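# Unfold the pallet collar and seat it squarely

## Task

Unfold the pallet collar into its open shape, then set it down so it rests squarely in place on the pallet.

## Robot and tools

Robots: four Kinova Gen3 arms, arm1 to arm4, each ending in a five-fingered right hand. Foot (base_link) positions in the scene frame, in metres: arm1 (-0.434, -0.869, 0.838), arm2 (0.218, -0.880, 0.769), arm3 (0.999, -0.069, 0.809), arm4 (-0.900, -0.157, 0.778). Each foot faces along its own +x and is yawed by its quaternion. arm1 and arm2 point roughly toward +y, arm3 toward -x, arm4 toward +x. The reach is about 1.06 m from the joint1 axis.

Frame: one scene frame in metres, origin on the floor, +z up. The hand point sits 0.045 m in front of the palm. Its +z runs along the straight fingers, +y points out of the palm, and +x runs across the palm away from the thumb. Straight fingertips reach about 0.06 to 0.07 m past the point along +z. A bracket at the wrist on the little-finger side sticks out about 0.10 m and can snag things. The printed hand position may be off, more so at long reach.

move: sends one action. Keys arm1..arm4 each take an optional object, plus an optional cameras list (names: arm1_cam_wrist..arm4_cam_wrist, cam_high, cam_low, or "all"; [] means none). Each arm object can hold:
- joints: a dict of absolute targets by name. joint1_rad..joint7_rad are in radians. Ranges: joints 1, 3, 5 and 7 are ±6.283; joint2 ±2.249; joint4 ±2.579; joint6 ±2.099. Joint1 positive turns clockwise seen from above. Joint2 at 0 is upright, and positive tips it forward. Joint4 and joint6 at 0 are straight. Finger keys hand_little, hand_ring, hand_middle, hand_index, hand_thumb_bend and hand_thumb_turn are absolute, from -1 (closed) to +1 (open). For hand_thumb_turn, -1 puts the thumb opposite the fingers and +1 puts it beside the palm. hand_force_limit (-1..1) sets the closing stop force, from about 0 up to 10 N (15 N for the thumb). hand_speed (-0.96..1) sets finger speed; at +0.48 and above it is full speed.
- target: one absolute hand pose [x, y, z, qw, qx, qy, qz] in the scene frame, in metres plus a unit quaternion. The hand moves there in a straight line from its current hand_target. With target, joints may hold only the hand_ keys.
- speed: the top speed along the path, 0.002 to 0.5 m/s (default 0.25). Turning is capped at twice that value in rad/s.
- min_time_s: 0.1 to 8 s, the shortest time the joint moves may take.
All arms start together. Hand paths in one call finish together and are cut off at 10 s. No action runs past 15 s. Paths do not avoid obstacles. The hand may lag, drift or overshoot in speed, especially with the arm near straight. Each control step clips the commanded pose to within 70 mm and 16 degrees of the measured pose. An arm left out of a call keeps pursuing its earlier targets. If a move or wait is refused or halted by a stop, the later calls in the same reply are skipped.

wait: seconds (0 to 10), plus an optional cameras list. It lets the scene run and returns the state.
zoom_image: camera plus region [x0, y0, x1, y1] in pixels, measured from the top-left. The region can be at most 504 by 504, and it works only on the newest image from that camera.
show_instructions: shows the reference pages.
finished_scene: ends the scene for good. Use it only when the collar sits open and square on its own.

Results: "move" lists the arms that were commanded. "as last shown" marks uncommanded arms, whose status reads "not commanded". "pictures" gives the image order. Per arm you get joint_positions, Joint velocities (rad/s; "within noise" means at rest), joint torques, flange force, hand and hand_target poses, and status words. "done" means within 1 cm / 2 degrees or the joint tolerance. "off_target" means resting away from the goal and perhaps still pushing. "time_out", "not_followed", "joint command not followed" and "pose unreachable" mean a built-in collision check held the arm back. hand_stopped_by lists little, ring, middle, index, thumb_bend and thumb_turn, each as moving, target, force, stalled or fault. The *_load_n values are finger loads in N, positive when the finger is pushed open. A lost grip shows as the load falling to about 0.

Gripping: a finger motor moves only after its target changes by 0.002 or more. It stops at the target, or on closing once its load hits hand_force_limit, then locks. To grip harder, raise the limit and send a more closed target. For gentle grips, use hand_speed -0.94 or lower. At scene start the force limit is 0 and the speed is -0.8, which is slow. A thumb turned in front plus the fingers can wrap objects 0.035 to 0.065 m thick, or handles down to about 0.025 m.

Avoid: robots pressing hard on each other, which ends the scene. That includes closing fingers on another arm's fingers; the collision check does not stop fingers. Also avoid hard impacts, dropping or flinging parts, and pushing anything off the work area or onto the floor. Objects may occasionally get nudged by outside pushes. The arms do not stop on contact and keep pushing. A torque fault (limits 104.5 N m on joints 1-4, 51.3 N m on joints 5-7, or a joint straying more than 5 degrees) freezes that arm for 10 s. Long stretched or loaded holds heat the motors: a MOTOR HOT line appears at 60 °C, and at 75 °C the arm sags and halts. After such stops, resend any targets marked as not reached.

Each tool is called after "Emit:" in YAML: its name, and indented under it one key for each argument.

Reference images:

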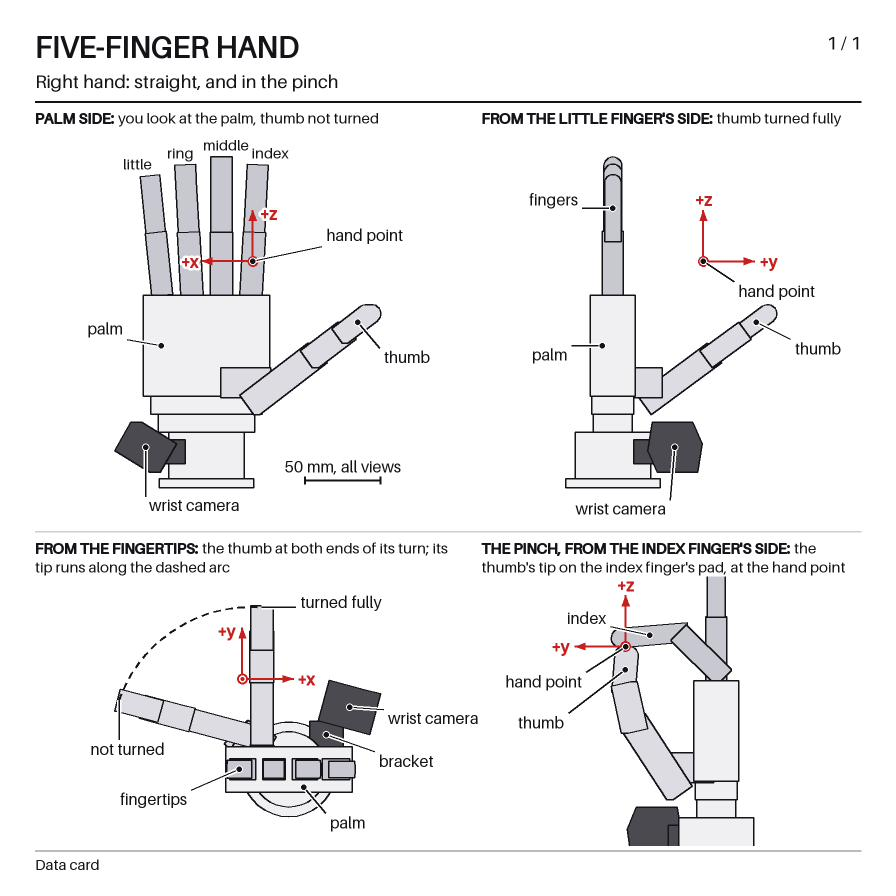

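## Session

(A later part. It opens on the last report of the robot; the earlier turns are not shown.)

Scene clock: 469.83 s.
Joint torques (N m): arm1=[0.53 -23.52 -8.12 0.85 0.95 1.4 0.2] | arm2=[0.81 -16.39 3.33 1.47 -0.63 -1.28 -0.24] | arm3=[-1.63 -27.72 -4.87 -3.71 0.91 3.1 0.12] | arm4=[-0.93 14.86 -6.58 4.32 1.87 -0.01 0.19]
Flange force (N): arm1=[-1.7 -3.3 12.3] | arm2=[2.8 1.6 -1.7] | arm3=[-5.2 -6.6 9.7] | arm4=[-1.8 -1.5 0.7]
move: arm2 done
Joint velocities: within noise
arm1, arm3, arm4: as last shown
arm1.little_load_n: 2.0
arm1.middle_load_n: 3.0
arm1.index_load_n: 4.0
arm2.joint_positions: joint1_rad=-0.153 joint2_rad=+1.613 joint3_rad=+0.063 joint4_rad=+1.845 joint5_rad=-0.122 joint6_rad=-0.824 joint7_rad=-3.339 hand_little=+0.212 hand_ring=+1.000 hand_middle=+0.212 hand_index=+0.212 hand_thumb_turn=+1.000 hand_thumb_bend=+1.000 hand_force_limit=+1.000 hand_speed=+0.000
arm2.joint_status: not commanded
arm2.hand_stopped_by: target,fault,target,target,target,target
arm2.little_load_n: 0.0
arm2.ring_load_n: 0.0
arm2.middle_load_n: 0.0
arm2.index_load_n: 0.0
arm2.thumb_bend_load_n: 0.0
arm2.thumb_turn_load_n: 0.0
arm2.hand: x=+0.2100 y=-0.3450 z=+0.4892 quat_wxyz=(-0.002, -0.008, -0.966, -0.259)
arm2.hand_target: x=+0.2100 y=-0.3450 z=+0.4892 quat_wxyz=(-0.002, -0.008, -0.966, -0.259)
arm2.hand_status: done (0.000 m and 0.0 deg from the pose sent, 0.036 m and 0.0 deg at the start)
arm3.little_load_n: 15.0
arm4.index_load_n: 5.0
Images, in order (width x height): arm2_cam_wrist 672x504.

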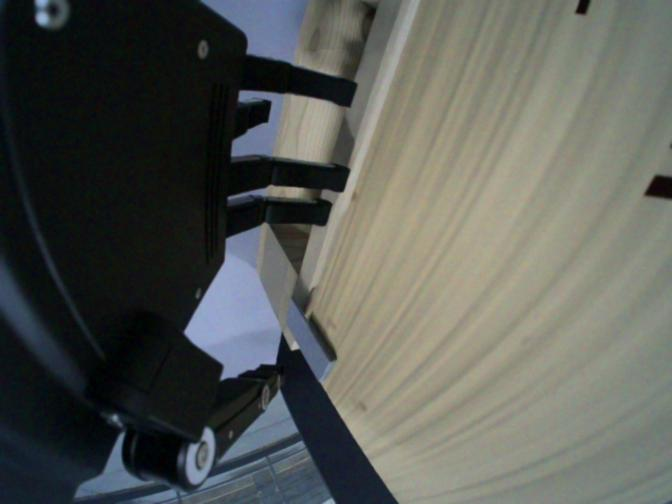

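Emit:
move:
  arm2: {"target": [0.22, -0.41, 0.56, 0.00226, 0.00843, 0.96589, 0.25881], "speed": 0.2, "joints": {"hand_little": 1.0, "hand_middle": 1.0, "hand_index": 1.0, "hand_speed": 0.3}}

Emit:
move:
  arm2: {"target": [0.25, -0.40, 0.72, 0, 0.00873, 0.99996, 0], "speed": 0.25, "joints": {"hand_thumb_turn": -1.0}}

Emit:
move:
  arm2: {"target": [0.25, -0.280, 0.71, 0, 0.00873, 0.99996, 0], "speed": 0.2}
  cameras: ["cam_high", "arm2_cam_wrist"]

Scene clock: 471.63 s.
Joint torques (N m): arm1=[0.51 -23.51 -8.11 0.88 0.96 1.42 0.2] | arm2=[0.77 -14.8 3.18 3.23 -0.69 -1.29 -0.26] | arm3=[-1.65 -27.75 -4.9 -3.72 0.92 3.13 0.09] | arm4=[-0.92 14.84 -6.56 4.32 1.87 -0.05 0.17]
Flange force (N): arm1=[-1.9 -3.3 12.4] | arm2=[4.0 2.1 -1.1] | arm3=[-5.2 -6.5 9.8] | arm4=[-1.7 -1.5 0.7]
move: arm2 done
Joint velocities: within noise
arm1, arm3, arm4: as last shown
arm1.index_load_n: 3.5
arm1.thumb_bend_load_n: -0.5
arm2.joint_positions: joint1_rad=-0.159 joint2_rad=+1.515 joint3_rad=+0.050 joint4_rad=+2.172 joint5_rad=-0.116 joint6_rad=-1.052 joint7_rad=-3.358 hand_little=+1.000 hand_ring=+1.000 hand_middle=+1.000 hand_index=+1.000 hand_thumb_turn=+1.000 hand_thumb_bend=+1.000 hand_force_limit=+1.000 hand_speed=+0.300
arm2.joint_status: all done
arm2.hand_stopped_by: target,fault,target,target,target,target
arm2.little_load_n: 0.0
arm2.ring_load_n: 0.0
arm2.middle_load_n: 0.0
arm2.index_load_n: 0.0
arm2.thumb_bend_load_n: 0.0
arm2.thumb_turn_load_n: 0.0
arm2.hand: x=+0.2200 y=-0.4100 z=+0.5600 quat_wxyz=(-0.002, -0.008, -0.966, -0.259)
arm2.hand_target: x=+0.2200 y=-0.4100 z=+0.5600 quat_wxyz=(-0.002, -0.008, -0.966, -0.259)
arm2.hand_status: done (0.000 m and 0.0 deg from the pose sent, 0.097 m and 0.0 deg at the start)
pictures: none

Scene clock: 473.40 s.
Joint torques (N m): arm1=[0.49 -23.51 -8.08 0.8 0.95 1.42 0.22] | arm2=[0.76 -15.64 2.16 -2.82 -0.4 -0.09 -0.24] | arm3=[-1.58 -27.72 -4.83 -3.78 0.87 3.11 0.11] | arm4=[-0.89 14.8 -6.55 4.33 1.84 -0.01 0.19]
Flange force (N): arm1=[-1.8 -3.4 12.1] | arm2=[0.8 -0.5 -3.3] | arm3=[-5.2 -6.7 9.5] | arm4=[-1.8 -1.4 0.7]
move: arm2 done
Joint velocities: within noise
arm1, arm3, arm4: as last shown
arm1.ring_load_n: 3.5
arm1.index_load_n: 4.0
arm1.thumb_bend_load_n: 0.0
arm2.joint_positions: joint1_rad=+0.084 joint2_rad=+0.829 joint3_rad=-0.045 joint4_rad=+1.957 joint5_rad=+0.100 joint6_rad=+0.356 joint7_rad=-3.313 hand_little=+1.000 hand_ring=+1.000 hand_middle=+1.000 hand_index=+1.000 hand_thumb_turn=-1.000 hand_thumb_bend=+1.000 hand_force_limit=+1.000 hand_speed=+0.300
arm2.joint_status: all done
arm2.hand_stopped_by: target,fault,target,target,target,target
arm2.little_load_n: 0.0
arm2.ring_load_n: 0.0
arm2.middle_load_n: 0.0
arm2.index_load_n: 0.0
arm2.thumb_bend_load_n: 0.0
arm2.thumb_turn_load_n: 0.0
arm2.hand: x=+0.2500 y=-0.4000 z=+0.7200 quat_wxyz=(+0.000, -0.009, -1.000, +0.000)
arm2.hand_target: x=+0.2500 y=-0.4000 z=+0.7200 quat_wxyz=(+0.000, -0.009, -1.000, +0.000)
arm2.hand_status: done (0.000 m and 0.0 deg from the pose sent, 0.163 m and 30.0 deg at the start)
pictures: none

Scene clock: 474.60 s.
Joint torques (N m): arm1=[0.49 -23.55 -8.1 0.87 0.94 1.41 0.21] | arm2=[0.75 -19.38 1.98 -4.98 -0.39 -0.09 -0.29] | arm3=[-1.61 -27.75 -4.89 -3.73 0.91 3.09 0.08] | arm4=[-0.91 14.82 -6.5 4.34 1.88 -0.02 0.18]
Flange force (N): arm1=[-1.8 -3.5 12.3] | arm2=[0.5 -2.0 -2.7] | arm3=[-5.2 -6.6 9.7] | arm4=[-1.7 -1.3 0.7]
move: arm2 done
Joint velocities: within noise
arm1, arm3, arm4: as last shown
arm1.ring_load_n: 4.0
arm2.joint_positions: joint1_rad=+0.102 joint2_rad=+0.989 joint3_rad=-0.060 joint4_rad=+1.510 joint5_rad=+0.087 joint6_rad=+0.644 joint7_rad=-3.274 hand_little=+1.000 hand_ring=+1.000 hand_middle=+1.000 hand_index=+1.000 hand_thumb_turn=-1.000 hand_thumb_bend=+1.000 hand_force_limit=+1.000 hand_speed=+0.300
arm2.joint_status: not commanded
arm2.hand_stopped_by: target,fault,target,target,target,target
arm2.little_load_n: 0.0
arm2.ring_load_n: 0.0
arm2.middle_load_n: 0.0
arm2.index_load_n: 0.0
arm2.thumb_bend_load_n: 0.0
arm2.thumb_turn_load_n: 0.0
arm2.hand: x=+0.2500 y=-0.2800 z=+0.7100 quat_wxyz=(+0.000, -0.009, -1.000, +0.000)
arm2.hand_target: x=+0.2500 y=-0.2800 z=+0.7100 quat_wxyz=(+0.000, -0.009, -1.000, +0.000)
arm2.hand_status: done (0.000 m and 0.0 deg from the pose sent, 0.120 m and 0.0 deg at the start)
pictures: arm2_cam_wrist, cam_high
Images, in order (width x height): arm2_cam_wrist 672x504, cam_high 672x504.

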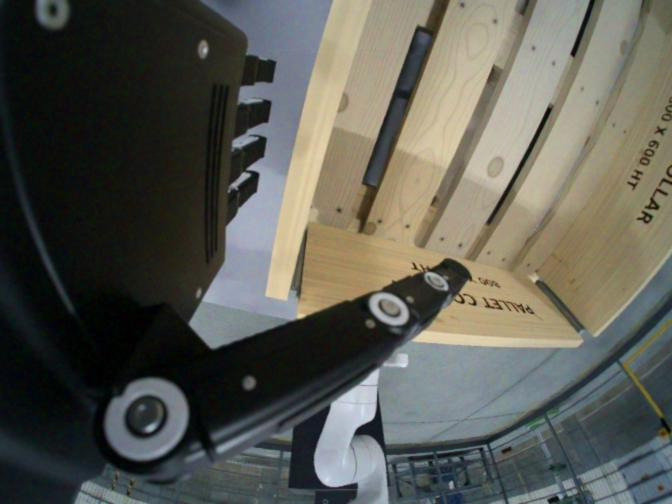

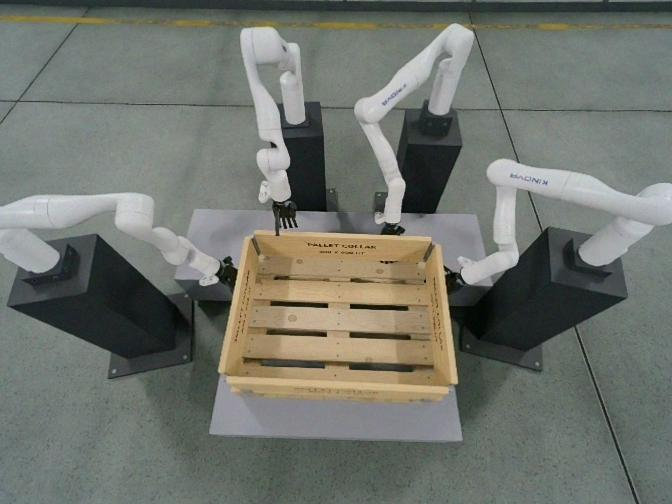

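Emit:
move:
  arm2: {"target": [0.25, -0.280, 0.65, 0, 0.00873, 0.99996, 0], "speed": 0.15}

Emit:
move:
  arm2: {"target": [0.25, -0.276, 0.6155, 0, 0.00873, 0.99996, 0], "speed": 0.06}
  cameras: ["arm2_cam_wrist"]

Scene clock: 475.77 s.
Joint torques (N m): arm1=[0.49 -23.52 -8.07 0.88 0.94 1.39 0.26] | arm2=[0.76 -19.84 2.07 -4.3 -0.4 -0.1 -0.26] | arm3=[-1.59 -27.75 -4.89 -3.73 0.92 3.07 0.09] | arm4=[-0.9 14.84 -6.54 4.32 1.9 -0.04 0.2]
Flange force (N): arm1=[-1.8 -3.4 12.3] | arm2=[0.6 -1.5 -2.9] | arm3=[-5.1 -6.7 9.7] | arm4=[-1.6 -1.4 0.6]
move: arm2 done
Joint velocities: within noise
arm1, arm3, arm4: as last shown
arm2.joint_positions: joint1_rad=+0.097 joint2_rad=+1.107 joint3_rad=-0.053 joint4_rad=+1.487 joint5_rad=+0.094 joint6_rad=+0.548 joint7_rad=-3.279 hand_little=+1.000 hand_ring=+1.000 hand_middle=+1.000 hand_index=+1.000 hand_thumb_turn=-1.000 hand_thumb_bend=+1.000 hand_force_limit=+1.000 hand_speed=+0.300
arm2.joint_status: not commanded
arm2.hand_stopped_by: target,fault,target,target,target,target
arm2.little_load_n: 0.0
arm2.ring_load_n: 0.0
arm2.middle_load_n: 0.0
arm2.index_load_n: 0.0
arm2.thumb_bend_load_n: 0.0
arm2.thumb_turn_load_n: 0.0
arm2.hand: x=+0.2500 y=-0.2800 z=+0.6500 quat_wxyz=(+0.000, -0.009, -1.000, +0.000)
arm2.hand_target: x=+0.2500 y=-0.2800 z=+0.6500 quat_wxyz=(+0.000, -0.009, -1.000, +0.000)
arm2.hand_status: done (0.000 m and 0.0 deg from the pose sent, 0.060 m and 0.0 deg at the start)
arm3.little_load_n: 15.5
arm4.index_load_n: 5.5
pictures: none

Scene clock: 476.87 s.
Joint torques (N m): arm1=[0.55 -23.53 -8.11 0.79 0.97 1.4 0.18] | arm2=[0.73 -20.2 2.13 -4.07 -0.41 -0.07 -0.26] | arm3=[-1.68 -27.73 -4.84 -3.69 0.87 3.09 0.1] | arm4=[-0.89 14.84 -6.55 4.33 1.87 -0.01 0.17]
Flange force (N): arm1=[-1.6 -3.3 12.1] | arm2=[0.5 -1.4 -2.9] | arm3=[-5.4 -6.7 9.7] | arm4=[-1.7 -1.4 0.8]
move: arm2 done
Joint velocities: within noise
arm1.joint_positions: joint1_rad=+0.879 joint2_rad=+1.868 joint3_rad=-0.641 joint4_rad=+1.403 joint5_rad=+2.829 joint6_rad=+0.447 joint7_rad=+1.488 hand_little=+0.212 hand_ring=+0.213 hand_middle=+0.212 hand_index=+0.212 hand_thumb_turn=+1.000 hand_thumb_bend=+1.000 hand_force_limit=+1.000 hand_speed=+0.000
arm1.joint_status: not commanded
arm1.hand_stopped_by: target,target,target,target,target,target
arm1.little_load_n: 2.0
arm1.ring_load_n: 4.0
arm1.middle_load_n: 3.0
arm1.index_load_n: 4.0
arm1.thumb_bend_load_n: 0.0
arm1.thumb_turn_load_n: 0.0
arm1.hand: x=-0.2000 y=-0.2970 z=+0.4900 quat_wxyz=(+0.002, +0.008, +0.966, +0.259)
arm1.hand_target: x=-0.2000 y=-0.2970 z=+0.4900 quat_wxyz=(+0.002, +0.008, +0.966, +0.259)
arm1.hand_status: not commanded
arm2.joint_positions: joint1_rad=+0.096 joint2_rad=+1.183 joint3_rad=-0.049 joint4_rad=+1.444 joint5_rad=+0.097 joint6_rad=+0.514 joint7_rad=-3.280 hand_little=+1.000 hand_ring=+1.000 hand_middle=+1.000 hand_index=+1.000 hand_thumb_turn=-1.000 hand_thumb_bend=+1.000 hand_force_limit=+1.000 hand_speed=+0.300
arm2.joint_status: not commanded
arm2.hand_stopped_by: target,fault,target,target,target,target
arm2.little_load_n: 0.0
arm2.ring_load_n: 0.0
arm2.middle_load_n: 0.0
arm2.index_load_n: 0.0
arm2.thumb_bend_load_n: 0.0
arm2.thumb_turn_load_n: 0.0
arm2.hand: x=+0.2500 y=-0.2760 z=+0.6155 quat_wxyz=(+0.000, -0.009, -1.000, +0.000)
arm2.hand_target: x=+0.2500 y=-0.2760 z=+0.6155 quat_wxyz=(+0.000, -0.009, -1.000, +0.000)
arm2.hand_status: done (0.000 m and 0.0 deg from the pose sent, 0.035 m and 0.0 deg at the start)
arm3.joint_positions: joint1_rad=+0.108 joint2_rad=+1.680 joint3_rad=-0.224 joint4_rad=+1.489 joint5_rad=+2.788 joint6_rad=+0.599 joint7_rad=+0.307 hand_little=+0.211 hand_ring=+1.000 hand_middle=+1.000 hand_index=+1.000 hand_thumb_turn=+1.000 hand_thumb_bend=+1.000 hand_force_limit=+0.000 hand_speed=+0.200
arm3.joint_status: not commanded
arm3.hand_stopped_by: target,target,target,target,target,target
arm3.little_load_n: 15.5
arm3.ring_load_n: 0.0
arm3.middle_load_n: 0.0
arm3.index_load_n: 0.0
arm3.thumb_bend_load_n: 0.0
arm3.thumb_turn_load_n: 0.0
arm3.hand: x=+0.3835 y=-0.1410 z=+0.4869 quat_wxyz=(+0.197, +0.679, -0.687, -0.169)
arm3.hand_target: x=+0.3835 y=-0.1410 z=+0.4869 quat_wxyz=(+0.197, +0.679, -0.687, -0.169)
arm3.hand_status: not commanded
arm4.joint_positions: joint1_rad=-2.726 joint2_rad=-1.866 joint3_rad=+2.508 joint4_rad=+1.907 joint5_rad=+2.914 joint6_rad=+1.079 joint7_rad=-5.175 hand_little=+1.000 hand_ring=+1.000 hand_middle=+1.000 hand_index=+0.211 hand_thumb_turn=+1.000 hand_thumb_bend=+1.000 hand_force_limit=+1.000 hand_speed=+0.200
arm4.joint_status: not commanded
arm4.hand_stopped_by: target,target,target,target,target,target
arm4.little_load_n: 0.0
arm4.ring_load_n: 0.0
arm4.middle_load_n: 0.0
arm4.index_load_n: 5.5
arm4.thumb_bend_load_n: 0.0
arm4.thumb_turn_load_n: 0.0
arm4.hand: x=-0.3955 y=-0.1977 z=+0.4868 quat_wxyz=(-0.195, -0.686, -0.680, -0.171)
arm4.hand_target: x=-0.3955 y=-0.1977 z=+0.4868 quat_wxyz=(-0.195, -0.686, -0.680, -0.171)
arm4.hand_status: not commanded
Images, in order (width x height): arm2_cam_wrist 672x504.

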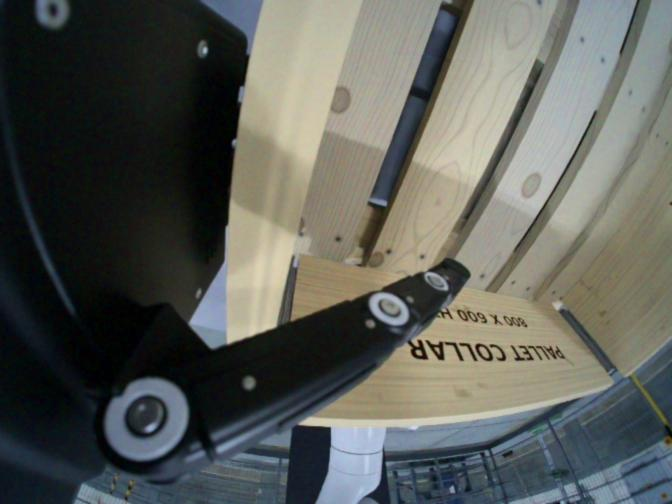

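Emit:
move:
  arm2: {"target": [0.25, -0.2725, 0.6155, 0, 0.00873, 0.99996, 0], "speed": 0.03}

Scene clock: 478.00 s.
Joint torques (N m): arm1=[0.49 -23.53 -8.09 0.84 0.94 1.43 0.16] | arm2=[0.73 -20.27 2.1 -4.11 -0.41 -0.08 -0.25] | arm3=[-1.64 -27.72 -4.91 -3.75 0.91 3.1 0.06] | arm4=[-0.96 14.82 -6.52 4.31 1.87 -0.02 0.18]
Flange force (N): arm1=[-1.8 -3.4 12.2] | arm2=[0.5 -1.3 -3.0] | arm3=[-5.2 -6.6 9.6] | arm4=[-1.8 -1.4 0.6]
move: arm2 done
Joint velocities: within noise
arm1, arm3, arm4: as last shown
arm1.index_load_n: 3.5
arm2.joint_positions: joint1_rad=+0.096 joint2_rad=+1.188 joint3_rad=-0.050 joint4_rad=+1.430 joint5_rad=+0.097 joint6_rad=+0.525 joint7_rad=-3.279 hand_little=+1.000 hand_ring=+1.000 hand_middle=+1.000 hand_index=+1.000 hand_thumb_turn=-1.000 hand_thumb_bend=+1.000 hand_force_limit=+1.000 hand_speed=+0.300
arm2.joint_status: not commanded
arm2.hand_stopped_by: target,fault,target,target,target,target
arm2.little_load_n: 0.0
arm2.ring_load_n: 0.0
arm2.middle_load_n: 0.0
arm2.index_load_n: 0.0
arm2.thumb_bend_load_n: -0.5
arm2.thumb_turn_load_n: 0.0
arm2.hand: x=+0.2500 y=-0.2725 z=+0.6155 quat_wxyz=(+0.000, -0.009, -1.000, +0.000)
arm2.hand_target: x=+0.2500 y=-0.2725 z=+0.6155 quat_wxyz=(+0.000, -0.009, -1.000, +0.000)
arm2.hand_status: done (0.000 m and 0.0 deg from the pose sent, 0.003 m and 0.0 deg at the start)
arm3.little_load_n: 15.0
arm4.index_load_n: 5.0
pictures: none

Emit:
move:
  arm2: {"target": [0.25, -0.2695, 0.6155, 0, 0.00873, 0.99996, 0], "speed": 0.03}

Emit:
move:
  arm2: {"target": [0.25, -0.2675, 0.6155, 0, 0.00873, 0.99996, 0], "speed": 0.03}
  cameras: ["arm2_cam_wrist"]

Scene clock: 479.17 s.
Joint torques (N m): arm1=[0.42 -23.7 -8.38 0.63 1.03 1.42 0.2] | arm2=[0.7 -21.01 2.1 -5.43 -0.27 -0.74 -0.16] | arm3=[-1.68 -27.68 -5.02 -3.8 0.95 3.04 0.12] | arm4=[-0.82 14.96 -6.52 4.29 1.85 0.08 0.12]
Flange force (N): arm1=[-1.7 -3.8 11.6] | arm2=[0.6 -3.9 -3.5] | arm3=[-5.3 -6.7 9.2] | arm4=[-1.6 -1.4 1.0]
move: arm2 done
Joint velocities: within noise
arm1, arm3, arm4: as last shown
arm2.joint_positions: joint1_rad=+0.097 joint2_rad=+1.191 joint3_rad=-0.051 joint4_rad=+1.417 joint5_rad=+0.096 joint6_rad=+0.534 joint7_rad=-3.278 hand_little=+1.000 hand_ring=+1.000 hand_middle=+1.000 hand_index=+1.000 hand_thumb_turn=-1.000 hand_thumb_bend=+1.000 hand_force_limit=+1.000 hand_speed=+0.300
arm2.joint_status: not commanded
arm2.hand_stopped_by: target,fault,target,target,target,target
arm2.little_load_n: 0.0
arm2.ring_load_n: 0.0
arm2.middle_load_n: 0.0
arm2.index_load_n: 0.0
arm2.thumb_bend_load_n: 0.0
arm2.thumb_turn_load_n: 0.0
arm2.hand: x=+0.2500 y=-0.2695 z=+0.6155 quat_wxyz=(+0.000, -0.009, -1.000, +0.000)
arm2.hand_target: x=+0.2500 y=-0.2695 z=+0.6155 quat_wxyz=(+0.000, -0.009, -1.000, +0.000)
arm2.hand_status: done (0.000 m and 0.0 deg from the pose sent, 0.003 m and 0.0 deg at the start)
arm3.little_load_n: 14.5
arm4.little_load_n: 0.5
arm4.index_load_n: 5.5
pictures: none

Scene clock: 480.13 s.
Joint torques (N m): arm1=[0.53 -23.55 -8.14 0.61 0.93 1.46 0.14] | arm2=[0.53 -23.73 2.22 -11.71 0.29 -4.13 0.2] | arm3=[-4.98 -28.53 -8.07 -4.26 2.19 2.66 0.34] | arm4=[-0.62 15.31 -6.53 4.04 1.9 0.22 0.15]
Flange force (N): arm1=[-1.6 -3.6 11.5] | arm2=[0.7 -16.9 -7.6] | arm3=[-10.8 -7.0 8.8] | arm4=[-1.1 -1.8 0.9]
move: arm2 done
Joint velocities: within noise
arm1, arm3, arm4: as last shown
arm2.joint_positions: joint1_rad=+0.097 joint2_rad=+1.194 joint3_rad=-0.051 joint4_rad=+1.409 joint5_rad=+0.096 joint6_rad=+0.540 joint7_rad=-3.278 hand_little=+1.000 hand_ring=+1.000 hand_middle=+1.000 hand_index=+1.000 hand_thumb_turn=-1.000 hand_thumb_bend=+1.000 hand_force_limit=+1.000 hand_speed=+0.300
arm2.joint_status: not commanded
arm2.hand_stopped_by: target,fault,target,target,target,target
arm2.little_load_n: 0.5
arm2.ring_load_n: 0.0
arm2.middle_load_n: 0.0
arm2.index_load_n: 0.0
arm2.thumb_bend_load_n: -0.5
arm2.thumb_turn_load_n: 0.0
arm2.hand: x=+0.2500 y=-0.2675 z=+0.6155 quat_wxyz=(+0.000, -0.009, -1.000, +0.000)
arm2.hand_target: x=+0.2500 y=-0.2675 z=+0.6155 quat_wxyz=(+0.000, -0.009, -1.000, +0.000)
arm2.hand_status: done (0.000 m and 0.0 deg from the pose sent, 0.002 m and 0.0 deg at the start)
arm3.joint_positions: joint1_rad=+0.108 joint2_rad=+1.680 joint3_rad=-0.223 joint4_rad=+1.489 joint5_rad=+2.788 joint6_rad=+0.599 joint7_rad=+0.307 hand_little=+0.211 hand_ring=+1.000 hand_middle=+1.000 hand_index=+1.000 hand_thumb_turn=+1.000 hand_thumb_bend=+1.000 hand_force_limit=+0.000 hand_speed=+0.200
arm3.little_load_n: 14.0
arm4.little_load_n: 0.0
Images, in order (width x height): arm2_cam_wrist 672x504.

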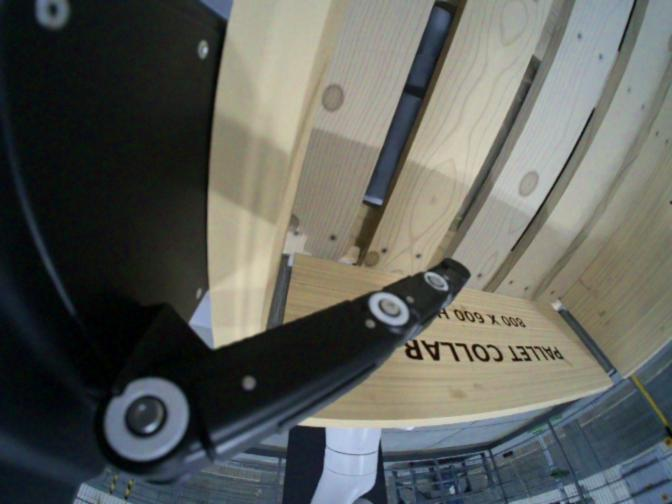

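Emit:
move:
  arm2: {"target": [0.25, -0.2705, 0.6155, 0, 0.00873, 0.99996, 0], "speed": 0.03}

Emit:
move:
  arm2: {"joints": {"hand_thumb_bend": -0.9, "hand_speed": 0.9, "hand_force_limit": 1.0}}
  cameras: ["arm2_cam_wrist"]

Scene clock: 481.27 s.
Joint torques (N m): arm1=[0.62 -23.66 -8.14 0.61 0.93 1.51 0.18] | arm2=[0.77 -20.31 2.08 -4.15 -0.38 -0.1 -0.26] | arm3=[-1.6 -28.07 -4.95 -4.04 0.96 3.23 0.1] | arm4=[-0.92 14.93 -6.63 4.26 1.95 0.02 0.16]
Flange force (N): arm1=[-1.6 -3.5 11.9] | arm2=[0.6 -1.3 -3.0] | arm3=[-5.2 -7.0 9.4] | arm4=[-1.8 -1.5 0.7]
move: arm2 done
Joint velocities: within noise
arm1, arm3, arm4: as last shown
arm1.index_load_n: 4.0
arm2.joint_positions: joint1_rad=+0.096 joint2_rad=+1.190 joint3_rad=-0.050 joint4_rad=+1.421 joint5_rad=+0.096 joint6_rad=+0.531 joint7_rad=-3.278 hand_little=+1.000 hand_ring=+1.000 hand_middle=+1.000 hand_index=+1.000 hand_thumb_turn=-1.000 hand_thumb_bend=+1.000 hand_force_limit=+1.000 hand_speed=+0.300
arm2.joint_status: not commanded
arm2.hand_stopped_by: target,fault,target,target,target,target
arm2.little_load_n: 0.0
arm2.ring_load_n: 0.0
arm2.middle_load_n: 0.0
arm2.index_load_n: 0.0
arm2.thumb_bend_load_n: 0.0
arm2.thumb_turn_load_n: 0.0
arm2.hand: x=+0.2500 y=-0.2705 z=+0.6155 quat_wxyz=(+0.000, -0.009, -1.000, +0.000)
arm2.hand_target: x=+0.2500 y=-0.2705 z=+0.6155 quat_wxyz=(+0.000, -0.009, -1.000, +0.000)
arm2.hand_status: done (0.000 m and 0.0 deg from the pose sent, 0.003 m and 0.0 deg at the start)
arm3.joint_positions: joint1_rad=+0.108 joint2_rad=+1.680 joint3_rad=-0.224 joint4_rad=+1.489 joint5_rad=+2.788 joint6_rad=+0.599 joint7_rad=+0.307 hand_little=+0.211 hand_ring=+1.000 hand_middle=+1.000 hand_index=+1.000 hand_thumb_turn=+1.000 hand_thumb_bend=+1.000 hand_force_limit=+0.000 hand_speed=+0.200
arm3.little_load_n: 15.0
arm3.thumb_bend_load_n: -0.5
arm4.index_load_n: 5.0
pictures: none

Scene clock: 482.57 s.
Joint torques (N m): arm1=[-0.22 -23.82 -9.02 0.5 1.25 1.28 0.24] | arm2=[1.05 -19.97 2.47 -2.9 -0.19 0.78 -0.12] | arm3=[-1.27 -27.56 -4.57 -3.86 0.76 3.21 0.07] | arm4=[-0.37 15.27 -6.3 4.04 1.76 0.3 0.11]
Flange force (N): arm1=[-2.3 -4.8 10.3] | arm2=[1.4 0.9 -1.6] | arm3=[-4.7 -6.5 9.0] | arm4=[-0.6 -1.4 1.2]
move: arm2 off_target
Joint velocities: within noise
arm1, arm3, arm4: as last shown
arm1.ring_load_n: 3.5
arm1.index_load_n: 3.5
arm2.joint_positions: joint1_rad=+0.096 joint2_rad=+1.190 joint3_rad=-0.050 joint4_rad=+1.421 joint5_rad=+0.096 joint6_rad=+0.531 joint7_rad=-3.278 hand_little=+1.000 hand_ring=+1.000 hand_middle=+1.000 hand_index=+1.000 hand_thumb_turn=-1.000 hand_thumb_bend=-0.510 hand_force_limit=+1.000 hand_speed=+0.900
arm2.joint_status: hand_thumb_bend off_target (ended at -0.510, target -0.900); the others done
arm2.hand_stopped_by: target,fault,target,target,force,target
arm2.little_load_n: 0.0
arm2.ring_load_n: 0.0
arm2.middle_load_n: 0.0
arm2.index_load_n: 0.0
arm2.thumb_bend_load_n: 19.0
arm2.thumb_turn_load_n: 1.0
arm2.hand: x=+0.2500 y=-0.2705 z=+0.6155 quat_wxyz=(+0.000, -0.009, -1.000, +0.000)
arm2.hand_target: x=+0.2500 y=-0.2705 z=+0.6155 quat_wxyz=(+0.000, -0.009, -1.000, +0.000)
arm2.hand_status: not commanded
arm3.little_load_n: 14.5
arm3.thumb_bend_load_n: 0.0
arm4.index_load_n: 5.5
Images, in order (width x height): arm2_cam_wrist 672x504.

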